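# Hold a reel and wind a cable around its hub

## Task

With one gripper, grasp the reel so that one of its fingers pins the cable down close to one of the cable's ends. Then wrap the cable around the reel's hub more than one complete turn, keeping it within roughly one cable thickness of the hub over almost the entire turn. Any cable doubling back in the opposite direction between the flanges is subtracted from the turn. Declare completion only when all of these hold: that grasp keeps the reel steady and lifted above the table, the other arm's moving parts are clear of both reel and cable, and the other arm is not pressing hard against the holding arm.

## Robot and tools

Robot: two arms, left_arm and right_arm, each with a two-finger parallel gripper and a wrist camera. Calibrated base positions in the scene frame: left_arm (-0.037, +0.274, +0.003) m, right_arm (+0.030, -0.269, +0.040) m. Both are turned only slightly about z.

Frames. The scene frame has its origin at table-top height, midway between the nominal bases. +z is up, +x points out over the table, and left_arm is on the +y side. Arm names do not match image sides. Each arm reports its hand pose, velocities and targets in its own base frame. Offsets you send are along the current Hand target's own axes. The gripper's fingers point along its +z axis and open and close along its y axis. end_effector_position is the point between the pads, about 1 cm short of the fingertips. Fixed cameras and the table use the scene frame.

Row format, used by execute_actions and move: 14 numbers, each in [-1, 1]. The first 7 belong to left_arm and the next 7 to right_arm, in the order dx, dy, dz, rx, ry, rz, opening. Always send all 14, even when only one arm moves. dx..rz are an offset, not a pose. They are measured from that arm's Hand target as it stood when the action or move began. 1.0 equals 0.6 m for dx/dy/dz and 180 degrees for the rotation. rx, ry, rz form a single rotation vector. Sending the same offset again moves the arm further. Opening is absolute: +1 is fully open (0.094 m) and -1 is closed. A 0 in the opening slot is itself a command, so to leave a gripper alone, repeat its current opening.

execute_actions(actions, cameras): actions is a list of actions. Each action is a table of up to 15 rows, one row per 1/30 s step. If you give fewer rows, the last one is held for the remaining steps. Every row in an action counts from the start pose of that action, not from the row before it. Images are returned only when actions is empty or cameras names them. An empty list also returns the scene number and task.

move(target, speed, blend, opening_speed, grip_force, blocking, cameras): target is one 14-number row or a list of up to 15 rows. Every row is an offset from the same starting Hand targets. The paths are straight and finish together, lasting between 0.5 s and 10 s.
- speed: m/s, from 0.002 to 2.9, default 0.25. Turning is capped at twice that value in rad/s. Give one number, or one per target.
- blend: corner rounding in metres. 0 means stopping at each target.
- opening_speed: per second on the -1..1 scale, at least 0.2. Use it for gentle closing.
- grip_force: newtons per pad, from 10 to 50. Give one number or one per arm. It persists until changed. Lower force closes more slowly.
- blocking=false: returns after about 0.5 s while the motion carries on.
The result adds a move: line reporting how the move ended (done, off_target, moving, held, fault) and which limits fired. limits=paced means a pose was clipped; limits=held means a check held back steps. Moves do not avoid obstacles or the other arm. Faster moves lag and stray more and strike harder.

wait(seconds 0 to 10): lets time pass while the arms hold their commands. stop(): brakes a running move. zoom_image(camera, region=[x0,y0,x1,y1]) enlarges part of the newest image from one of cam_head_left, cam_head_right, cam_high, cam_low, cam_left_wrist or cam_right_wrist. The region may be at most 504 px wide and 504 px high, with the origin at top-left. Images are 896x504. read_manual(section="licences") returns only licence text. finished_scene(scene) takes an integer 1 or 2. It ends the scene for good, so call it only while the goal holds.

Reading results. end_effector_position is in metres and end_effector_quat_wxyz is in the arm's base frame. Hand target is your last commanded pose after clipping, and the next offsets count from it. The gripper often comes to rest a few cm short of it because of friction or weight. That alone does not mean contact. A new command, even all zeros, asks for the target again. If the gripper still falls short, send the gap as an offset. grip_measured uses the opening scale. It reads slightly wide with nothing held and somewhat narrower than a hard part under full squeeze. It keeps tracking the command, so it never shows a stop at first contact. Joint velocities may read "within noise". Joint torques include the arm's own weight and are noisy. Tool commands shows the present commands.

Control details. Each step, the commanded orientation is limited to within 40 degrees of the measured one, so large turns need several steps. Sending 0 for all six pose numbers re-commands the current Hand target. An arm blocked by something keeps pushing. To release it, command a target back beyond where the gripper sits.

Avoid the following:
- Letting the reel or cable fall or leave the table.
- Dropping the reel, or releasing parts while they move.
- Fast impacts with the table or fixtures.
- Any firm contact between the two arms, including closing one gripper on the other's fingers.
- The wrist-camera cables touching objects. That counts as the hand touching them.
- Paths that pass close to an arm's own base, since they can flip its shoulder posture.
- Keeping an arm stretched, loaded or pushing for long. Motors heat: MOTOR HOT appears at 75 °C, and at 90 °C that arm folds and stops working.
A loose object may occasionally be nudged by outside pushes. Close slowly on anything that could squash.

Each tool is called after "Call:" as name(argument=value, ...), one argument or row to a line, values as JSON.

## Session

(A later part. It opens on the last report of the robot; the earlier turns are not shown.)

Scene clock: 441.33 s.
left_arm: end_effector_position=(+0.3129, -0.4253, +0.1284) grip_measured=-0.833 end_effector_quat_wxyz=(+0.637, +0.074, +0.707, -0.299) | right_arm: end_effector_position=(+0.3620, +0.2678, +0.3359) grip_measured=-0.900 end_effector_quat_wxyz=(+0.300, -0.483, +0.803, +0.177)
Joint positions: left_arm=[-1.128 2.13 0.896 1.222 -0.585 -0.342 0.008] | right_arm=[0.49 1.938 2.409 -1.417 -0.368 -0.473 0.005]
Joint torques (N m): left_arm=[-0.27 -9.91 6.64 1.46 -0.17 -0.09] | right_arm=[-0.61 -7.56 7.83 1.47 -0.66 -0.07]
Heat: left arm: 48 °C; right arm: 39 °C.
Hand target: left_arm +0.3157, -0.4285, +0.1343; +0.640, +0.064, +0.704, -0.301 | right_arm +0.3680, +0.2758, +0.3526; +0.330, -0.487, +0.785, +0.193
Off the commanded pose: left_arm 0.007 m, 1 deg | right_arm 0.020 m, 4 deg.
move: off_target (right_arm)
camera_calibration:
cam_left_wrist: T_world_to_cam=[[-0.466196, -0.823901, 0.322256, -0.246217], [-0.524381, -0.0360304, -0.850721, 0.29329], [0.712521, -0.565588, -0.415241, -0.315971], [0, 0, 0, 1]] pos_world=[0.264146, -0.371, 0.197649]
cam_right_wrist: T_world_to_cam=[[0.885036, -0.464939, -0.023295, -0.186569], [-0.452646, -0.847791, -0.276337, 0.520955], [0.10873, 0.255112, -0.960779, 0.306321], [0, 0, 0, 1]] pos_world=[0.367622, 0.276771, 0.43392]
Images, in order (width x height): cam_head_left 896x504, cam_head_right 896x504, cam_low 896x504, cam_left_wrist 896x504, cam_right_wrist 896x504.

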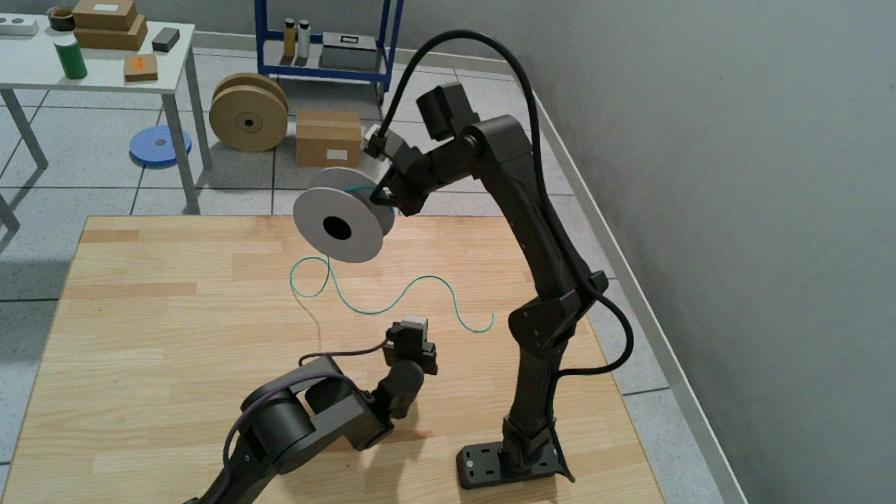

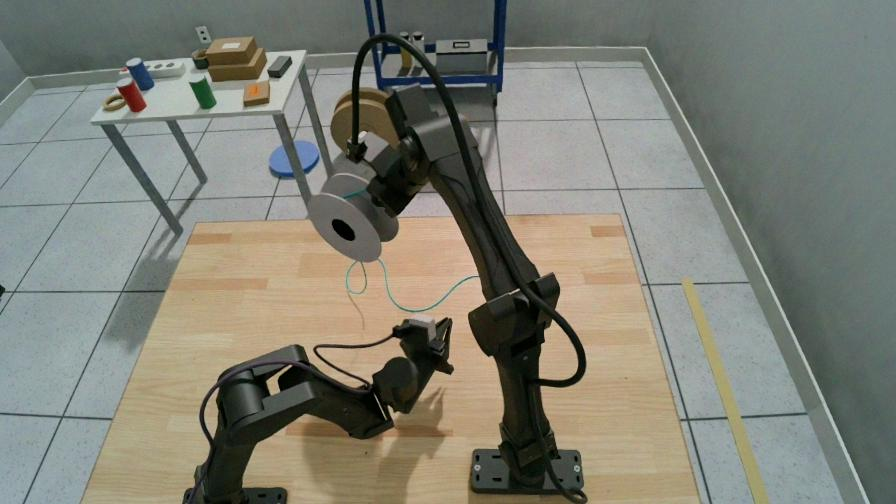

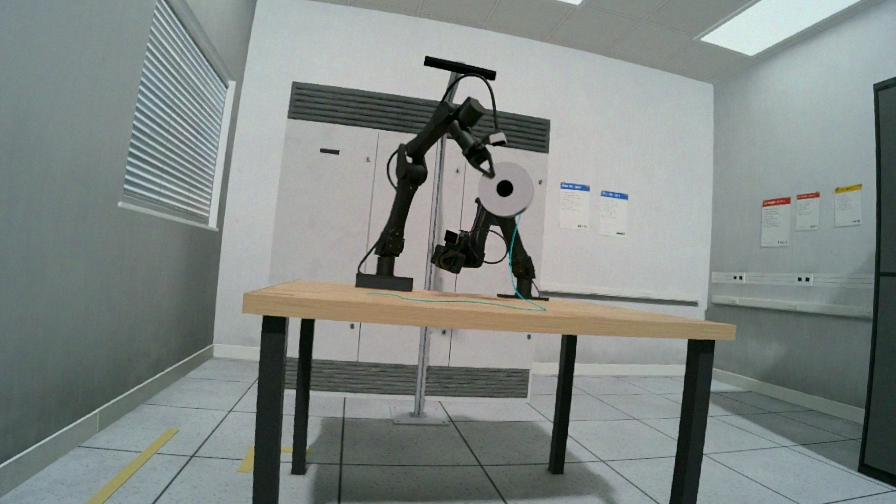

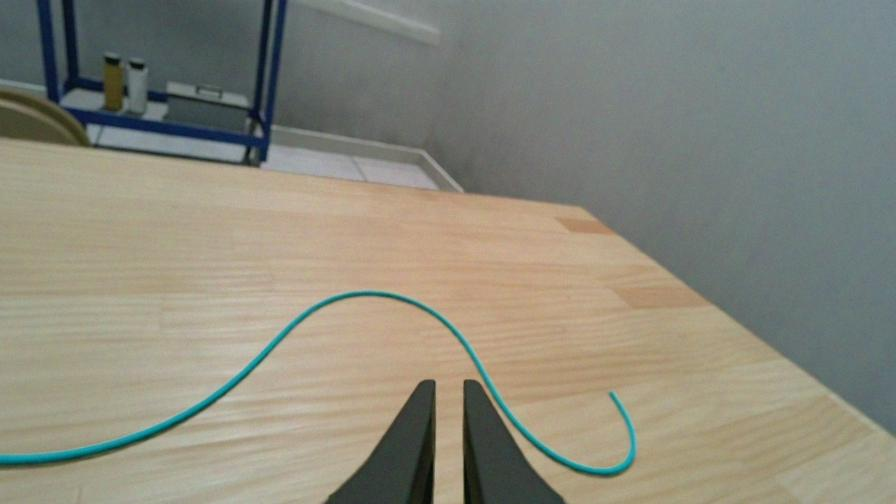

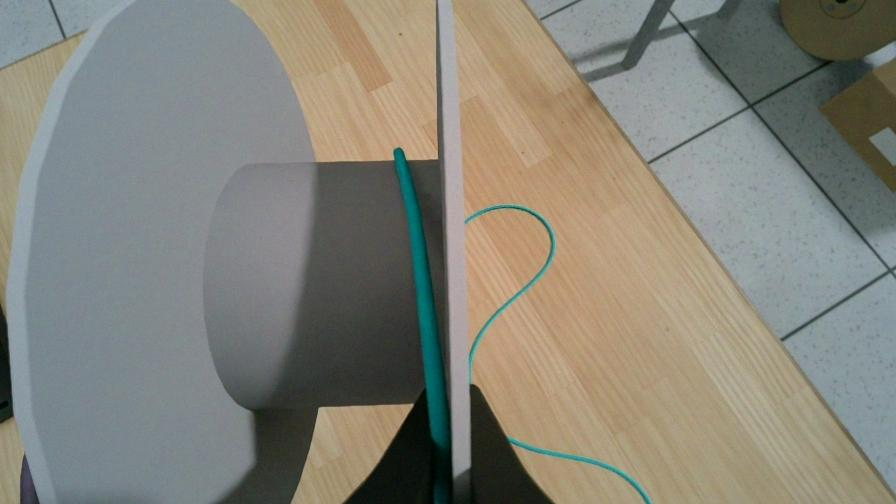

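Call:
move(
  target=[
    [0,0,-0.15,0,0,0,-0.2,0,0,0,0,0,0,-1],
    [-0.1195,0.377,-0.15,0,0,0.148,0.0,0,0,0,0,0,0,-1],
  ],
  blend=[0.03,0],
  speed=0.15,
  cameras=["cam_right_wrist","cam_left_wrist","cam_low","cam_head_right","cam_head_left"],
)

Scene clock: 455.60 s.
left_arm: end_effector_position=(+0.3554, -0.1783, +0.0932) grip_measured=-0.003 end_effector_quat_wxyz=(+0.646, +0.230, +0.713, -0.143) | right_arm: end_effector_position=(+0.3620, +0.2678, +0.3359) grip_measured=-0.900 end_effector_quat_wxyz=(+0.300, -0.483, +0.803, +0.177)
Joint positions: left_arm=[-0.417 1.868 0.266 1.478 0.112 0.108 0.047] | right_arm=[0.49 1.938 2.409 -1.417 -0.368 -0.473 0.005]
Joint torques (N m): left_arm=[0.34 -7.2 2.73 2.73 0.05 0.11] | right_arm=[-0.65 -7.64 7.95 1.5 -0.71 -0.09]
Heat: left arm: 48 °C; right arm: 39 °C.
Hand target: left_arm +0.3580, -0.1786, +0.1241; +0.692, +0.225, +0.670, -0.146 | right_arm +0.3680, +0.2758, +0.3526; +0.330, -0.487, +0.785, +0.193
Off the commanded pose: left_arm 0.031 m, 7 deg | right_arm 0.020 m, 4 deg.
joint sent to its limit (left arm) — joint 4 (wrist pitch), upper limit. The joint targets still meet the commanded pose.
move: off_target (left_arm, right_arm); target 2's new opening was sent with left_arm's hand 0.031 m and 7 deg from that target
camera_calibration:
cam_left_wrist: T_world_to_cam=[[-0.493416, -0.863686, -0.102891, 0.0306198], [-0.416056, 0.338246, -0.844089, 0.322167], [0.763831, -0.373679, -0.526238, -0.194942], [0, 0, 0, 1]] pos_world=[0.29805, -0.155371, 0.172503]
cam_right_wrist: T_world_to_cam=[[0.885036, -0.464939, -0.023295, -0.186569], [-0.452646, -0.847791, -0.276337, 0.520955], [0.10873, 0.255112, -0.960779, 0.306321], [0, 0, 0, 1]] pos_world=[0.367622, 0.276771, 0.43392]
Images, in order (width x height): cam_head_left 896x504, cam_head_right 896x504, cam_low 896x504, cam_left_wrist 896x504, cam_right_wrist 896x504.

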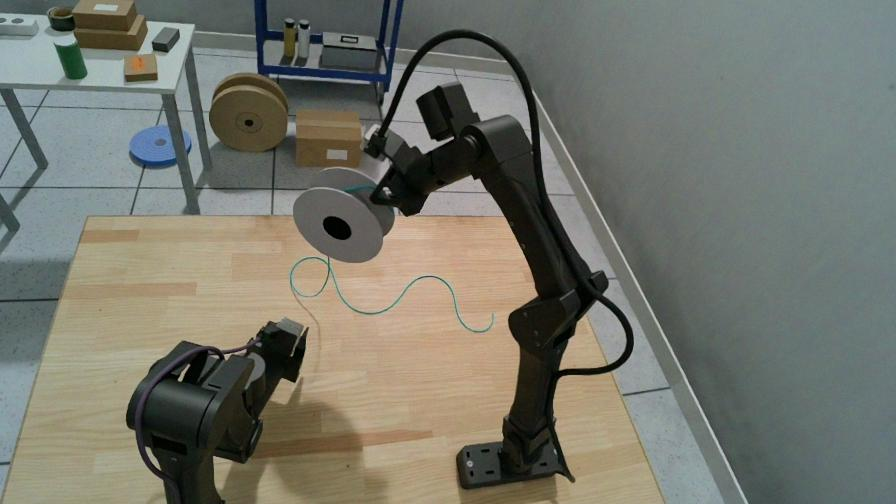

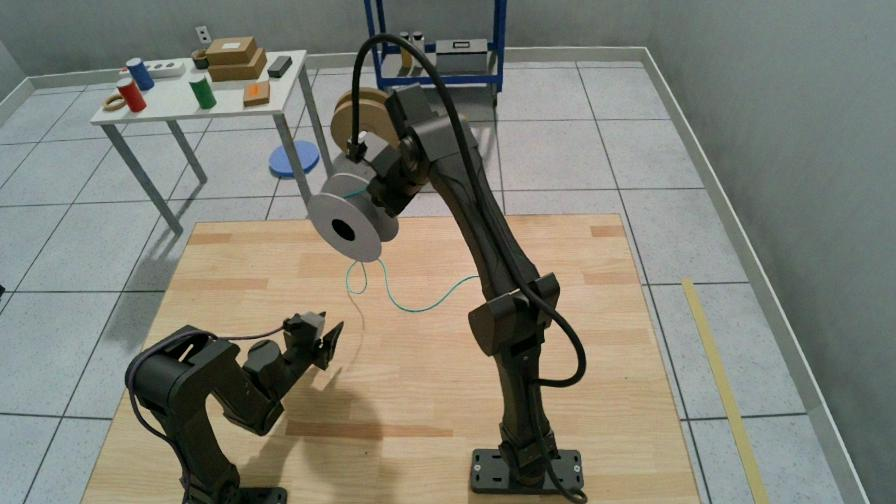

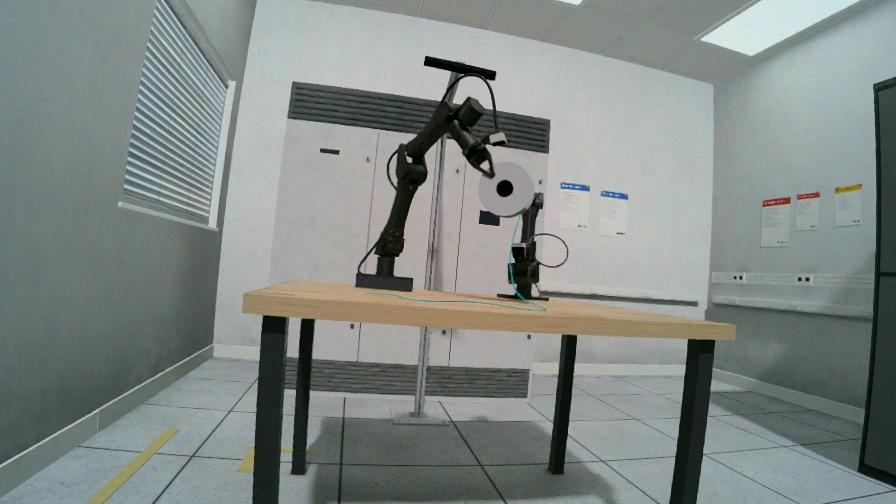

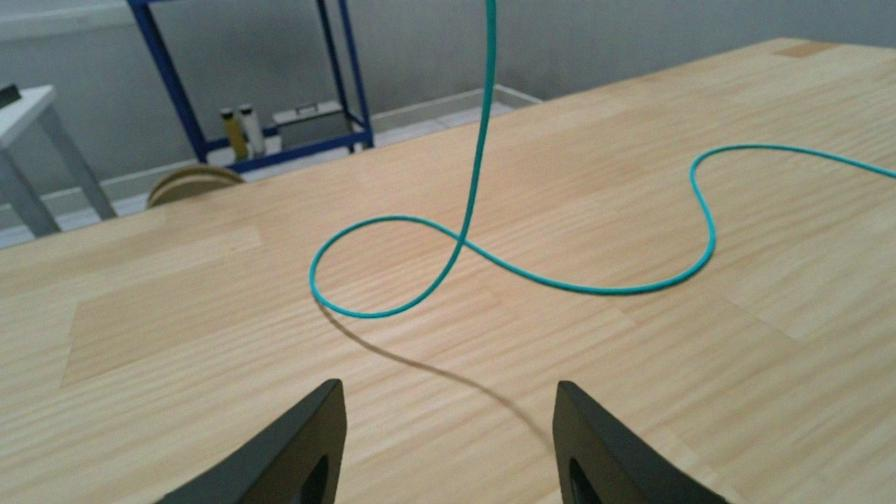

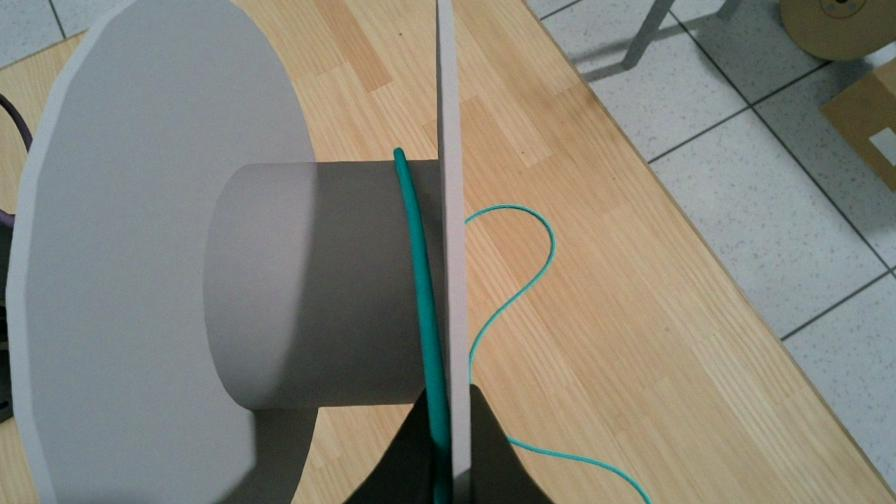

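Call:
move(
  target=[0,-0.01,0.217,0,0,0,0.0,0,0,0,0,0,0,-1],
  speed=0.12,
  cameras=["cam_left_wrist","cam_low","cam_head_right","cam_head_left"],
)

Scene clock: 469.63 s.
left_arm: end_effector_position=(+0.4627, -0.2463, +0.1242) grip_measured=-0.003 end_effector_quat_wxyz=(+0.690, +0.224, +0.671, -0.150) | right_arm: end_effector_position=(+0.3620, +0.2678, +0.3359) grip_measured=-0.900 end_effector_quat_wxyz=(+0.300, -0.483, +0.803, +0.177)
Joint positions: left_arm=[-0.467 2.101 0.787 1.312 0.07 0.108 0.047] | right_arm=[0.49 1.938 2.409 -1.417 -0.368 -0.473 0.005]
Joint torques (N m): left_arm=[-0.59 -8.1 6.28 1.62 -0.13 0.08] | right_arm=[-0.66 -7.68 7.84 1.52 -0.65 -0.06]
Heat: left arm: 54 °C; right arm: 39 °C.
Hand target: left_arm +0.4673, -0.2495, +0.1235; +0.692, +0.225, +0.670, -0.145 | right_arm +0.3680, +0.2758, +0.3526; +0.330, -0.487, +0.785, +0.193
Off the commanded pose: left_arm 0.006 m, 1 deg | right_arm 0.020 m, 4 deg.
move: off_target (right_arm)
camera_calibration:
cam_left_wrist: T_world_to_cam=[[-0.48783, -0.865377, -0.114648, 0.0265737], [-0.315916, 0.297449, -0.900956, 0.366508], [0.813768, -0.403294, -0.418491, -0.329641], [0, 0, 0, 1]] pos_world=[0.397001, -0.218964, 0.195302]
Images, in order (width x height): cam_head_left 896x504, cam_head_right 896x504, cam_low 896x504, cam_left_wrist 896x504.

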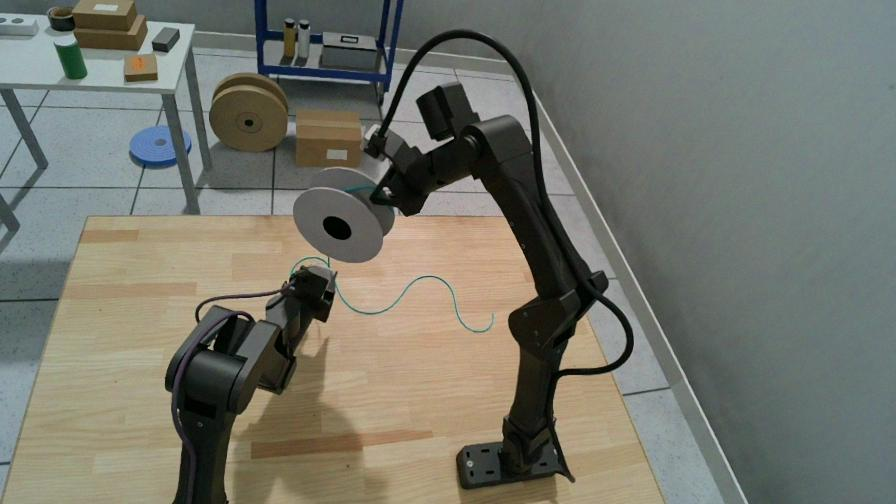

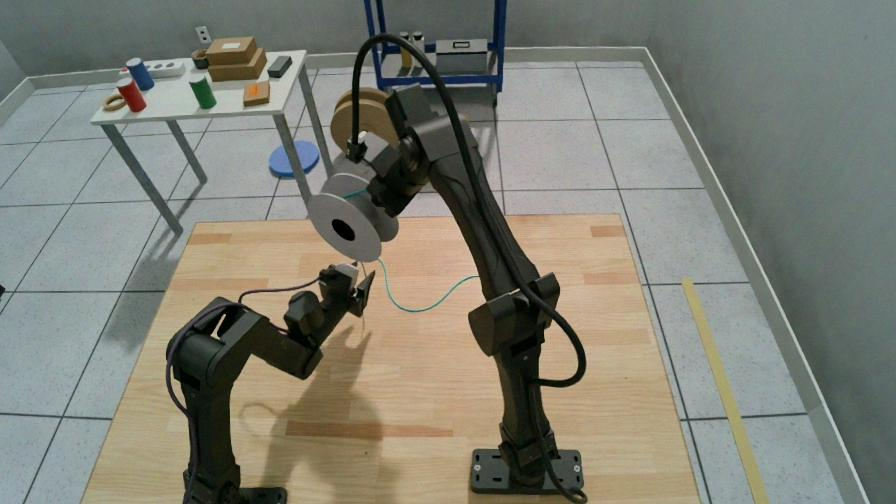

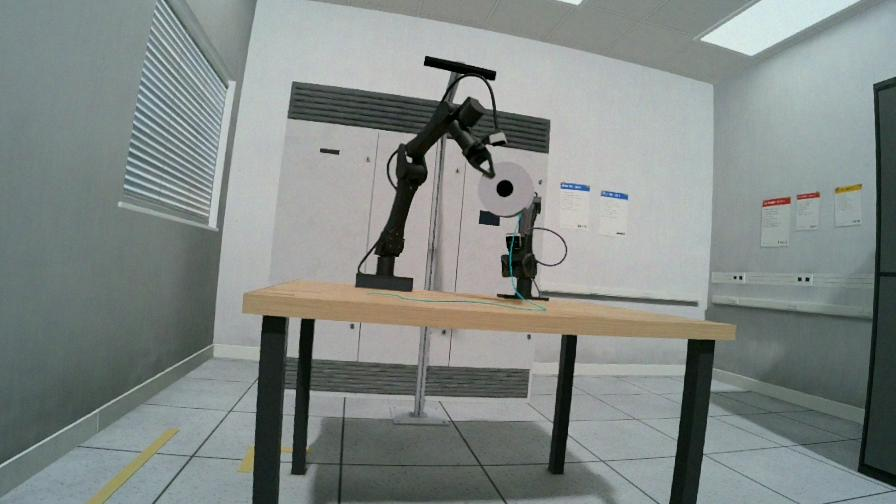

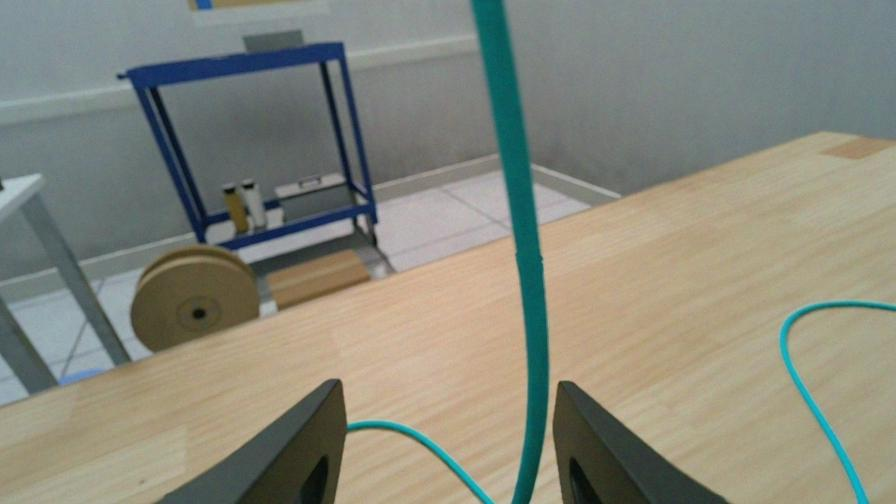

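Call:
move(
  target=[0,-0.025,0.008,0,0,0,-0.85,0,0,0,0,0,0,-1],
  speed=0.08,
  opening_speed=0.5,
  cameras=["cam_left_wrist","cam_right_wrist"],
)

Scene clock: 475.03 s.
left_arm: end_effector_position=(+0.4583, -0.2626, +0.1218) grip_measured=-0.847 end_effector_quat_wxyz=(+0.689, +0.226, +0.672, -0.151) | right_arm: end_effector_position=(+0.3620, +0.2678, +0.3359) grip_measured=-0.900 end_effector_quat_wxyz=(+0.300, -0.483, +0.803, +0.177)
Joint positions: left_arm=[-0.513 2.116 0.804 1.308 0.027 0.108 0.007] | right_arm=[0.49 1.938 2.409 -1.417 -0.368 -0.473 0.005]
Joint torques (N m): left_arm=[-0.25 -8.18 6.45 1.62 -0.13 0.08] | right_arm=[-0.64 -7.71 7.87 1.51 -0.66 -0.05]
Heat: left arm: 52 °C; right arm: 39 °C.
Hand target: left_arm +0.4639, -0.2647, +0.1217; +0.692, +0.225, +0.671, -0.145 | right_arm +0.3680, +0.2758, +0.3526; +0.330, -0.487, +0.785, +0.193
Off the commanded pose: left_arm 0.006 m, 1 deg | right_arm 0.020 m, 4 deg.
move: off_target (right_arm)
camera_calibration:
cam_left_wrist: T_world_to_cam=[[-0.490669, -0.863757, -0.114755, 0.0116996], [-0.316797, 0.299526, -0.899958, 0.368697], [0.811716, -0.405227, -0.420604, -0.332953], [0, 0, 0, 1]] pos_world=[0.392806, -0.23525, 0.193113]
cam_right_wrist: T_world_to_cam=[[0.885036, -0.464939, -0.023295, -0.186569], [-0.452646, -0.847791, -0.276337, 0.520955], [0.10873, 0.255112, -0.960779, 0.306321], [0, 0, 0, 1]] pos_world=[0.367622, 0.276771, 0.43392]
Images, in order (width x height): cam_left_wrist 896x504, cam_right_wrist 896x504.

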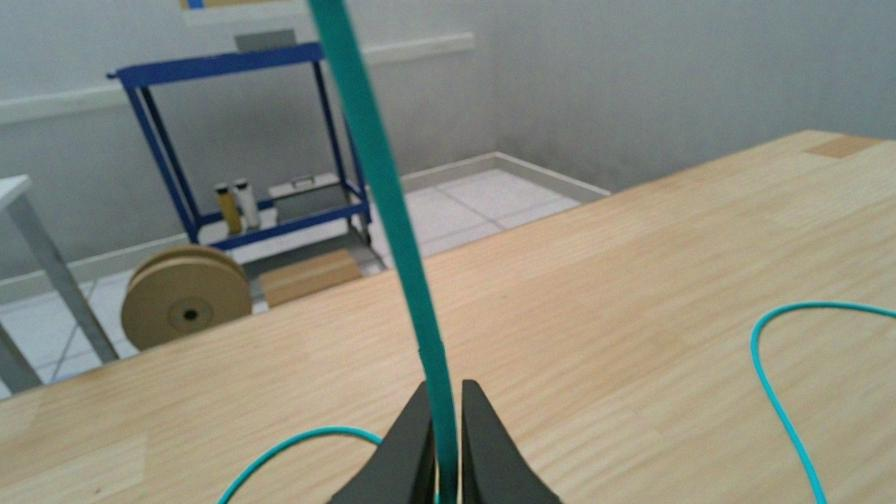

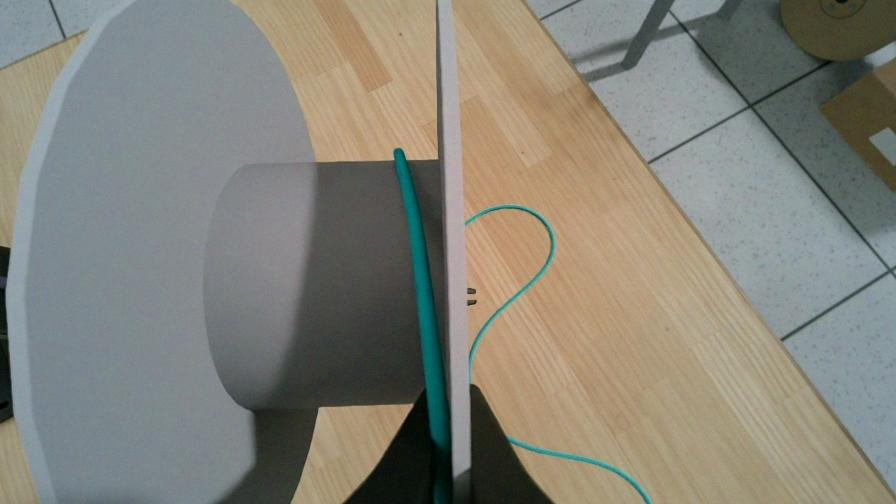

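Call:
move(
  target=[0.022,-0.13,-0.025,0,0,-0.009,-0.89,0,0,0,0,0,0,-1],
  speed=0.08,
  cameras=["cam_left_wrist","cam_right_wrist","cam_low"],
)

Scene clock: 481.10 s.
left_arm: end_effector_position=(+0.4133, -0.3250, +0.1053) grip_measured=-0.887 end_effector_quat_wxyz=(+0.690, +0.221, +0.671, -0.156) | right_arm: end_effector_position=(+0.3619, +0.2677, +0.3358) grip_measured=-0.900 end_effector_quat_wxyz=(+0.300, -0.483, +0.803, +0.177)
Joint positions: left_arm=[-0.735 2.185 0.804 1.382 -0.195 0.095 0.005] | right_arm=[0.49 1.938 2.409 -1.418 -0.368 -0.473 0.005]
Joint torques (N m): left_arm=[-0.18 -8.23 3.36 1.89 -0.12 -0.1] | right_arm=[-0.61 -7.65 7.84 1.52 -0.66 -0.05]
Heat: left arm: 51 °C; right arm: 39 °C.
Hand target: left_arm +0.4125, -0.3227, +0.0997; +0.690, +0.215, +0.673, -0.155 | right_arm +0.3680, +0.2758, +0.3526; +0.330, -0.487, +0.785, +0.193
Off the commanded pose: left_arm 0.006 m, 1 deg | right_arm 0.020 m, 5 deg.
move: off_target (right_arm)
camera_calibration:
cam_left_wrist: T_world_to_cam=[[-0.490886, -0.865276, -0.101628, -0.0679205], [-0.318712, 0.286914, -0.903384, 0.355298], [0.810835, -0.411068, -0.416616, -0.330661], [0, 0, 0, 1]] pos_world=[0.348008, -0.296634, 0.176309]
cam_right_wrist: T_world_to_cam=[[0.885012, -0.464963, -0.0237067, -0.186381], [-0.452838, -0.847871, -0.275776, 0.520751], [0.108126, 0.254801, -0.960929, 0.306504], [0, 0, 0, 1]] pos_world=[0.367624, 0.276772, 0.433721]
Images, in order (width x height): cam_low 896x504, cam_left_wrist 896x504, cam_right_wrist 896x504.

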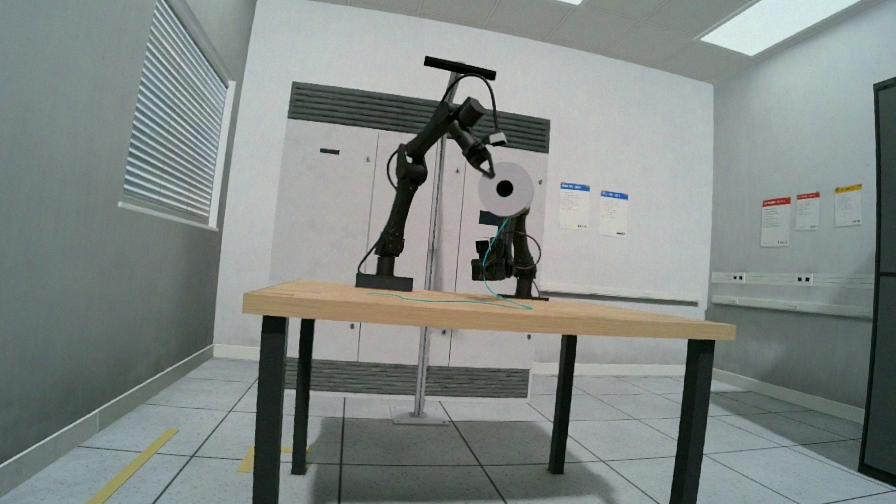

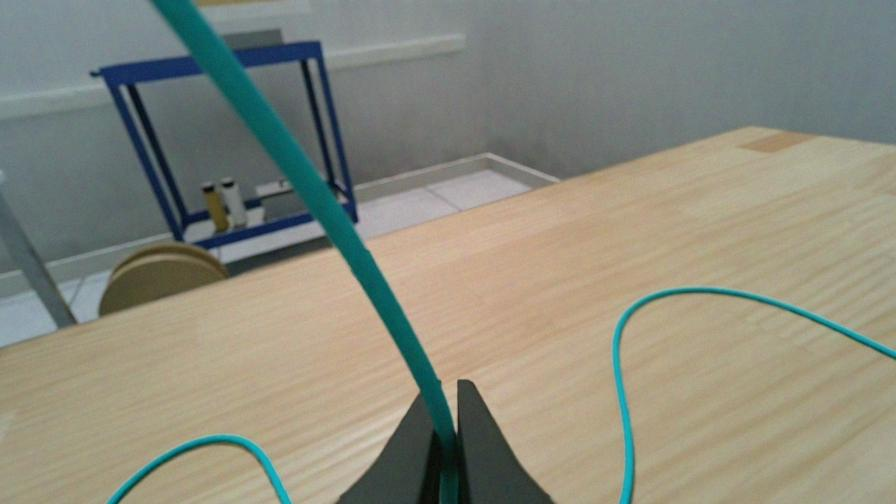

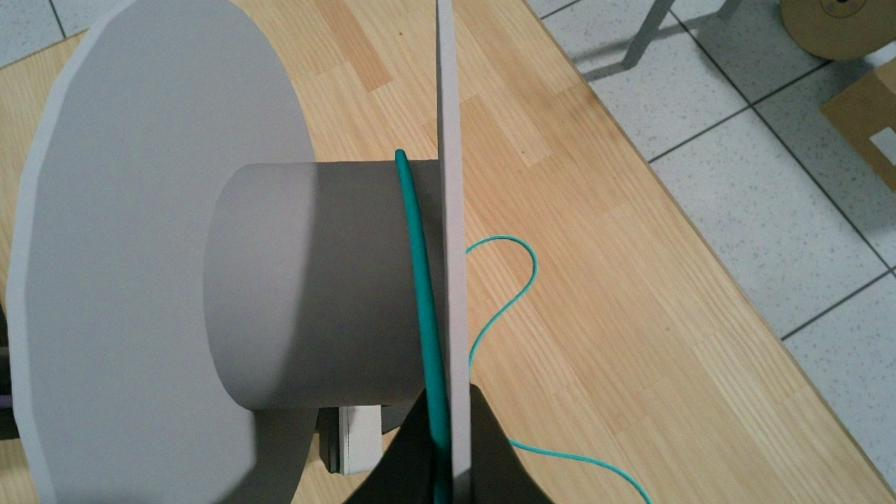

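Call:
move(
  target=[-0.095,-0.226,-0.025,0,0,-0.139,-0.89,0,0,0,0,0,0,-1],
  speed=0.08,
  cameras=["cam_left_wrist","cam_right_wrist","cam_low"],
)

Scene clock: 488.07 s.
left_arm: end_effector_position=(+0.3301, -0.4290, +0.1227) grip_measured=-0.887 end_effector_quat_wxyz=(+0.636, +0.071, +0.714, -0.286) | right_arm: end_effector_position=(+0.3574, +0.2640, +0.3316) grip_measured=-0.900 end_effector_quat_wxyz=(+0.286, -0.483, +0.808, +0.176)
Joint positions: left_arm=[-1.1 2.163 0.957 1.173 -0.578 -0.343 0.005] | right_arm=[0.487 1.938 2.409 -1.448 -0.368 -0.476 0.005]
Joint torques (N m): left_arm=[-0.83 -13.86 6.65 1.32 -0.04 -0.07] | right_arm=[-0.39 -7.87 7.79 1.8 -0.67 -0.04]
Heat: left arm: 50 °C; right arm: 39 °C.
Hand target: left_arm +0.3287, -0.4360, +0.1445; +0.640, +0.064, +0.704, -0.301 | right_arm +0.3679, +0.2759, +0.3526; +0.330, -0.487, +0.785, +0.193
Off the commanded pose: left_arm 0.023 m, 2 deg | right_arm 0.026 m, 6 deg.
move: off_target (left_arm, right_arm)
camera_calibration:
cam_left_wrist: T_world_to_cam=[[-0.445525, -0.839425, 0.311244, -0.251499], [-0.532238, -0.0312037, -0.84602, 0.301314], [0.719882, -0.542579, -0.432872, -0.323122], [0, 0, 0, 1]] pos_world=[0.280932, -0.377032, 0.193325]
cam_right_wrist: T_world_to_cam=[[0.8842, -0.465522, -0.0384628, -0.178869], [-0.459427, -0.851835, -0.251604, 0.509796], [0.0843634, 0.240139, -0.967066, 0.318454], [0, 0, 0, 1]] pos_world=[0.365504, 0.274522, 0.429353]
Images, in order (width x height): cam_low 896x504, cam_left_wrist 896x504, cam_right_wrist 896x504.

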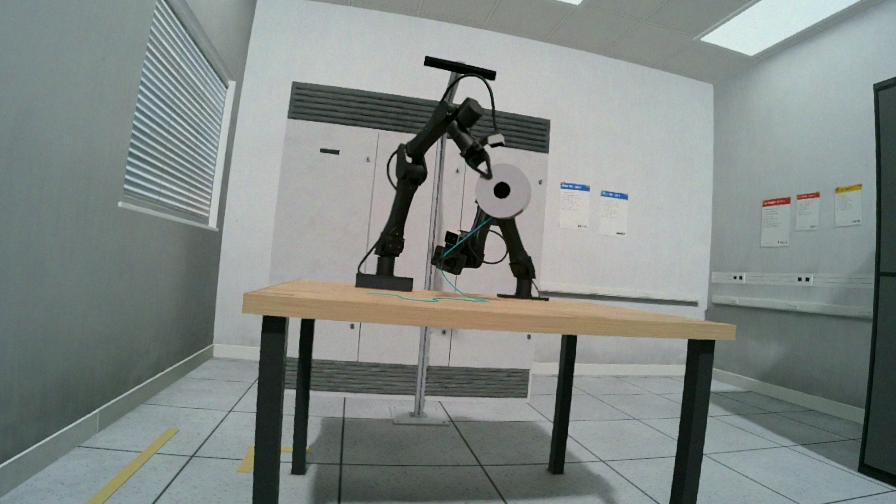

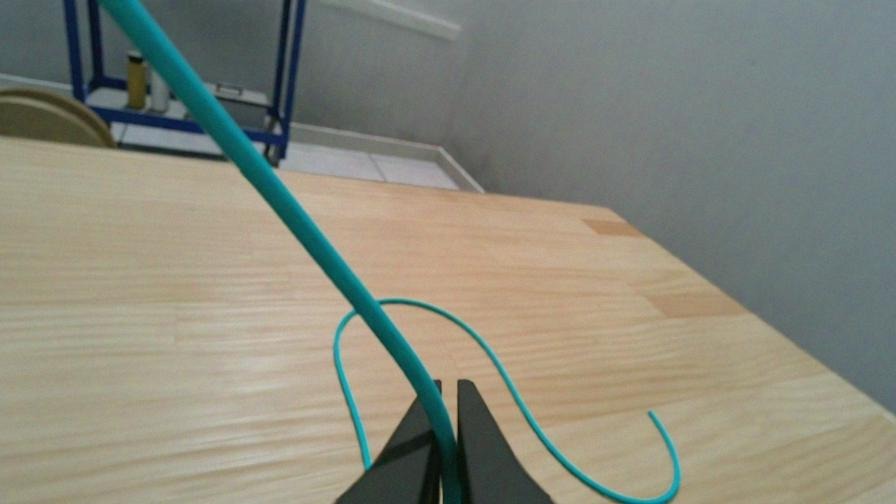

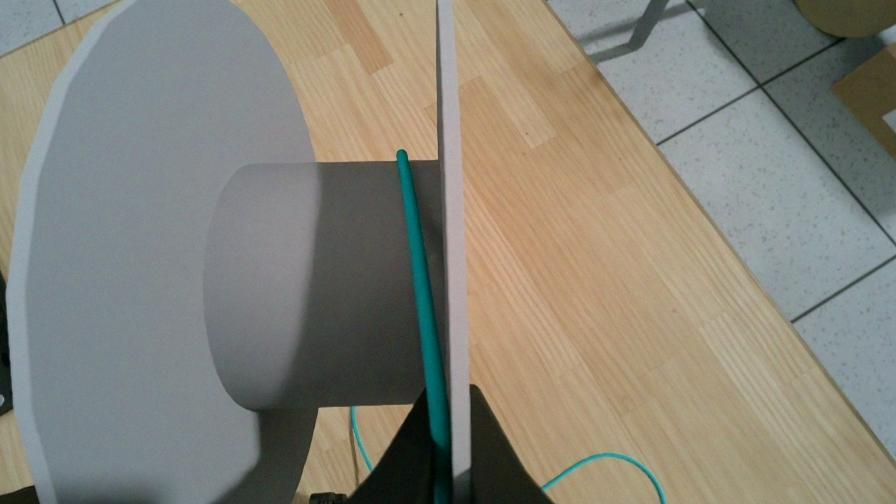

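Call:
move(
  target=[
    [-0.038,0.031,-0.008,0,0,0,-0.89,0,0,0,0,0,0,-1],
    [-0.038,0.031,-0.008,0,0,0,-1,0,0,0,0,0,0,-1],
  ],
  speed=0.08,
  cameras=["cam_left_wrist","cam_right_wrist","cam_low"],
)

Scene clock: 495.40 s.
left_arm: end_effector_position=(+0.3387, -0.4148, +0.1451) grip_measured=-0.949 end_effector_quat_wxyz=(+0.637, +0.070, +0.710, -0.293) | right_arm: end_effector_position=(+0.3610, +0.2659, +0.3345) grip_measured=-0.900 end_effector_quat_wxyz=(+0.296, -0.483, +0.805, +0.176)
Joint positions: left_arm=[-1.059 2.076 0.92 1.135 -0.529 -0.343 0.002] | right_arm=[0.487 1.938 2.409 -1.427 -0.368 -0.476 0.005]
Joint torques (N m): left_arm=[0.06 -13.64 4.15 1.5 -0.01 -0.07] | right_arm=[-0.36 -7.62 7.88 1.59 -0.67 0.01]
Heat: left arm: 49 °C; right arm: 39 °C.
Hand target: left_arm +0.3374, -0.4117, +0.1595; +0.640, +0.064, +0.704, -0.301 | right_arm +0.3679, +0.2759, +0.3526; +0.330, -0.487, +0.785, +0.193
Off the commanded pose: left_arm 0.015 m, 1 deg | right_arm 0.022 m, 5 deg.
move: off_target (left_arm, right_arm); target 2's new opening was sent with left_arm's hand 0.015 m and 1 deg from that target
camera_calibration:
cam_left_wrist: T_world_to_cam=[[-0.453396, -0.832075, 0.319505, -0.238194], [-0.528535, -0.0376507, -0.848076, 0.321707], [0.717692, -0.553384, -0.42271, -0.317124], [0, 0, 0, 1]] pos_world=[0.289635, -0.361574, 0.214885]
cam_right_wrist: T_world_to_cam=[[0.8849, -0.465002, -0.0269187, -0.18532], [-0.454467, -0.849302, -0.268601, 0.51707], [0.102038, 0.249918, -0.962875, 0.310044], [0, 0, 0, 1]] pos_world=[0.367345, 0.275489, 0.432431]
Images, in order (width x height): cam_low 896x504, cam_left_wrist 896x504, cam_right_wrist 896x504.

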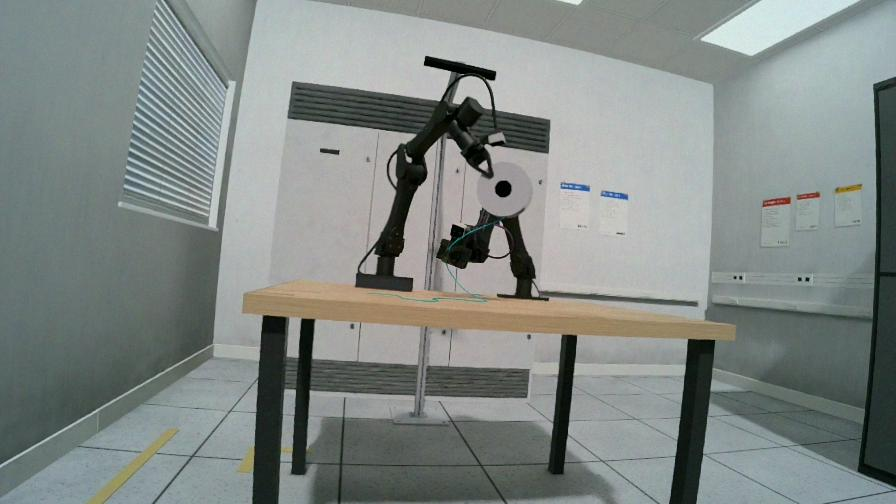

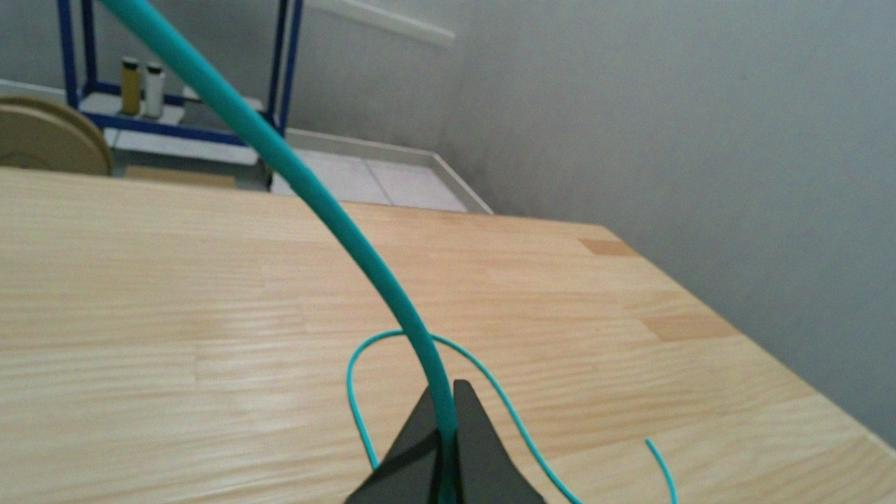

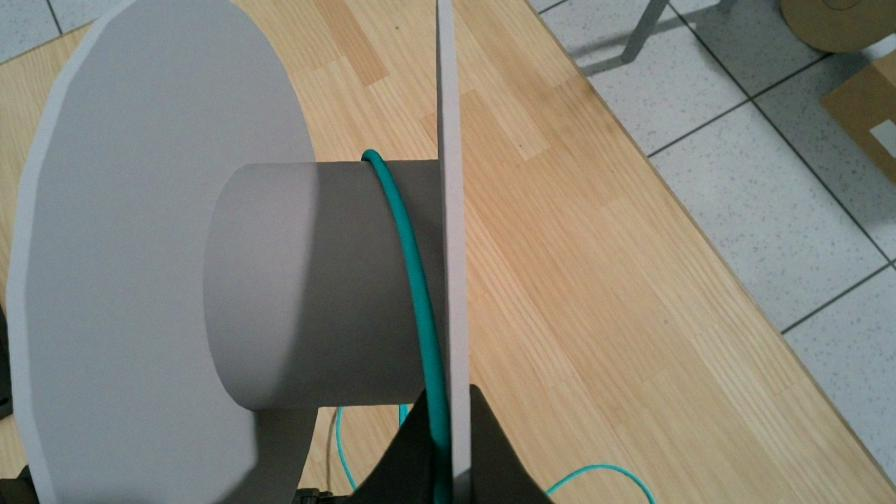

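Call:
move(
  target=[
    [-0.0817,-0.0923,-0.05,0,0,-0.1389,-1,0,0,0,0,0,0,-1],
    [-0.2725,-0.153,-0.0833,0,0,-0.3056,-1,0,0,0,0,0,0,-1],
  ],
  speed=0.1,
  blend=[0.03,0],
  cameras=["all"],
)

Scene clock: 506.83 s.
left_arm: end_effector_position=(+0.2818, -0.4177, +0.3164) grip_measured=-0.949 end_effector_quat_wxyz=(+0.427, -0.260, +0.672, -0.546) | right_arm: end_effector_position=(+0.3610, +0.2659, +0.3345) grip_measured=-0.900 end_effector_quat_wxyz=(+0.296, -0.483, +0.805, +0.176)
Joint positions: left_arm=[-1.201 1.619 1.158 0.412 -0.661 -1.307 0.002] | right_arm=[0.487 1.938 2.409 -1.427 -0.368 -0.476 0.005]
Joint torques (N m): left_arm=[-0.62 -11 9.89 1.38 -0.2 -0.01] | right_arm=[-0.51 -7.73 7.86 1.58 -0.68 0.02]
Heat: left arm: 48 °C; right arm: 40 °C.
Hand target: left_arm +0.2789, -0.4126, +0.3446; +0.429, -0.268, +0.654, -0.562 | right_arm +0.3679, +0.2759, +0.3526; +0.330, -0.487, +0.785, +0.193
Off the commanded pose: left_arm 0.029 m, 3 deg | right_arm 0.022 m, 5 deg.
move: off_target (left_arm, right_arm)
camera_calibration:
cam_left_wrist: T_world_to_cam=[[-0.0999249, -0.285737, 0.953084, -0.392993], [-0.816476, -0.523906, -0.242671, 0.123223], [0.568667, -0.802419, -0.180946, -0.34392], [0, 0, 0, 1]] pos_world=[0.256915, -0.323703, 0.342227]
cam_right_wrist: T_world_to_cam=[[0.8849, -0.465002, -0.0269187, -0.18532], [-0.454467, -0.849302, -0.268601, 0.51707], [0.102038, 0.249918, -0.962875, 0.310044], [0, 0, 0, 1]] pos_world=[0.367345, 0.275489, 0.432431]

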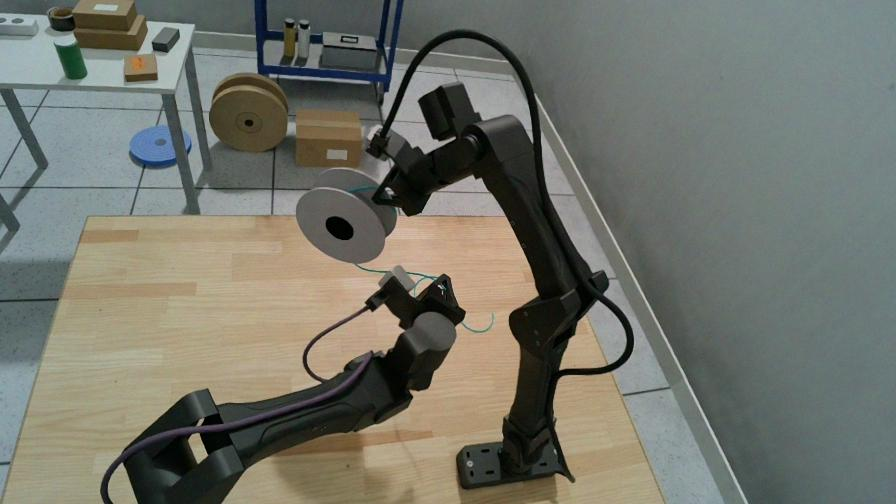

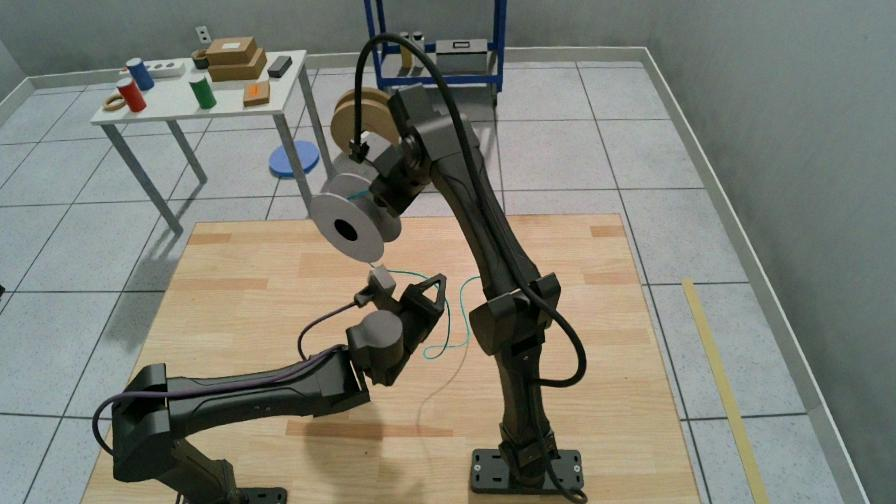

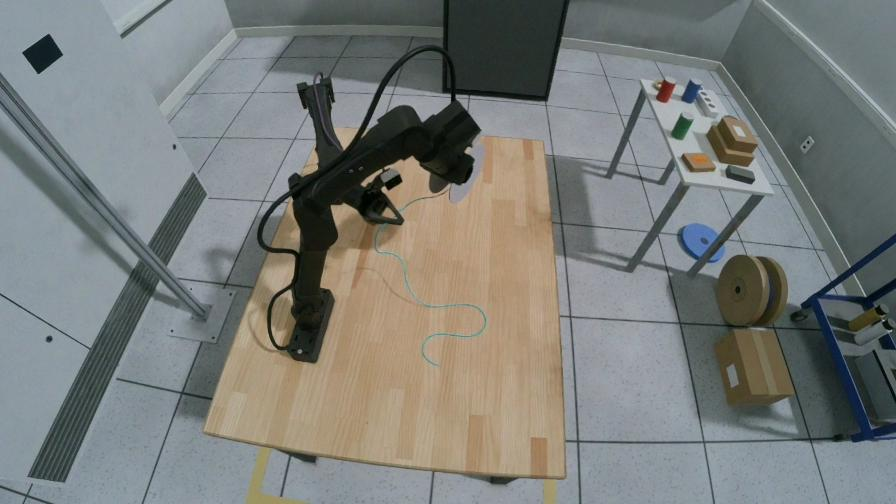

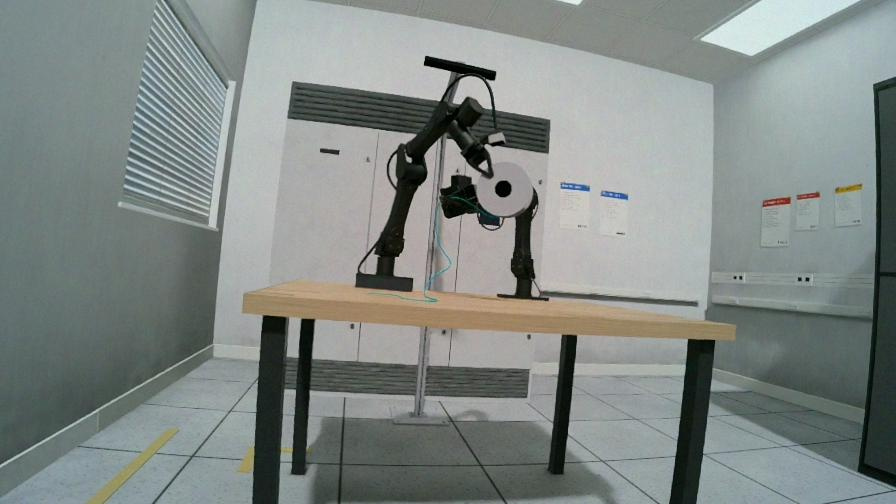

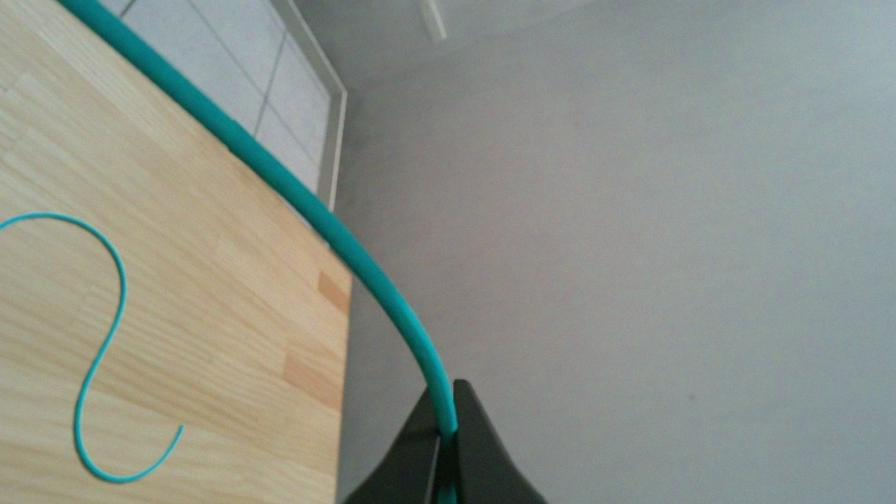

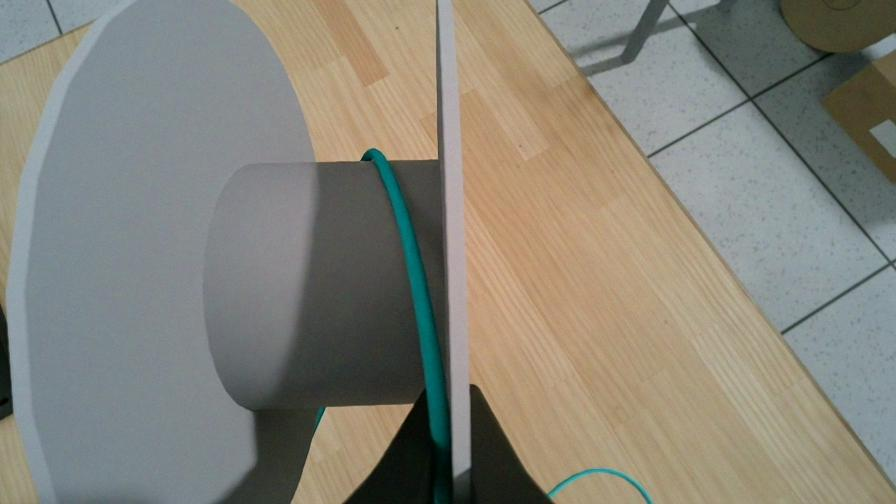

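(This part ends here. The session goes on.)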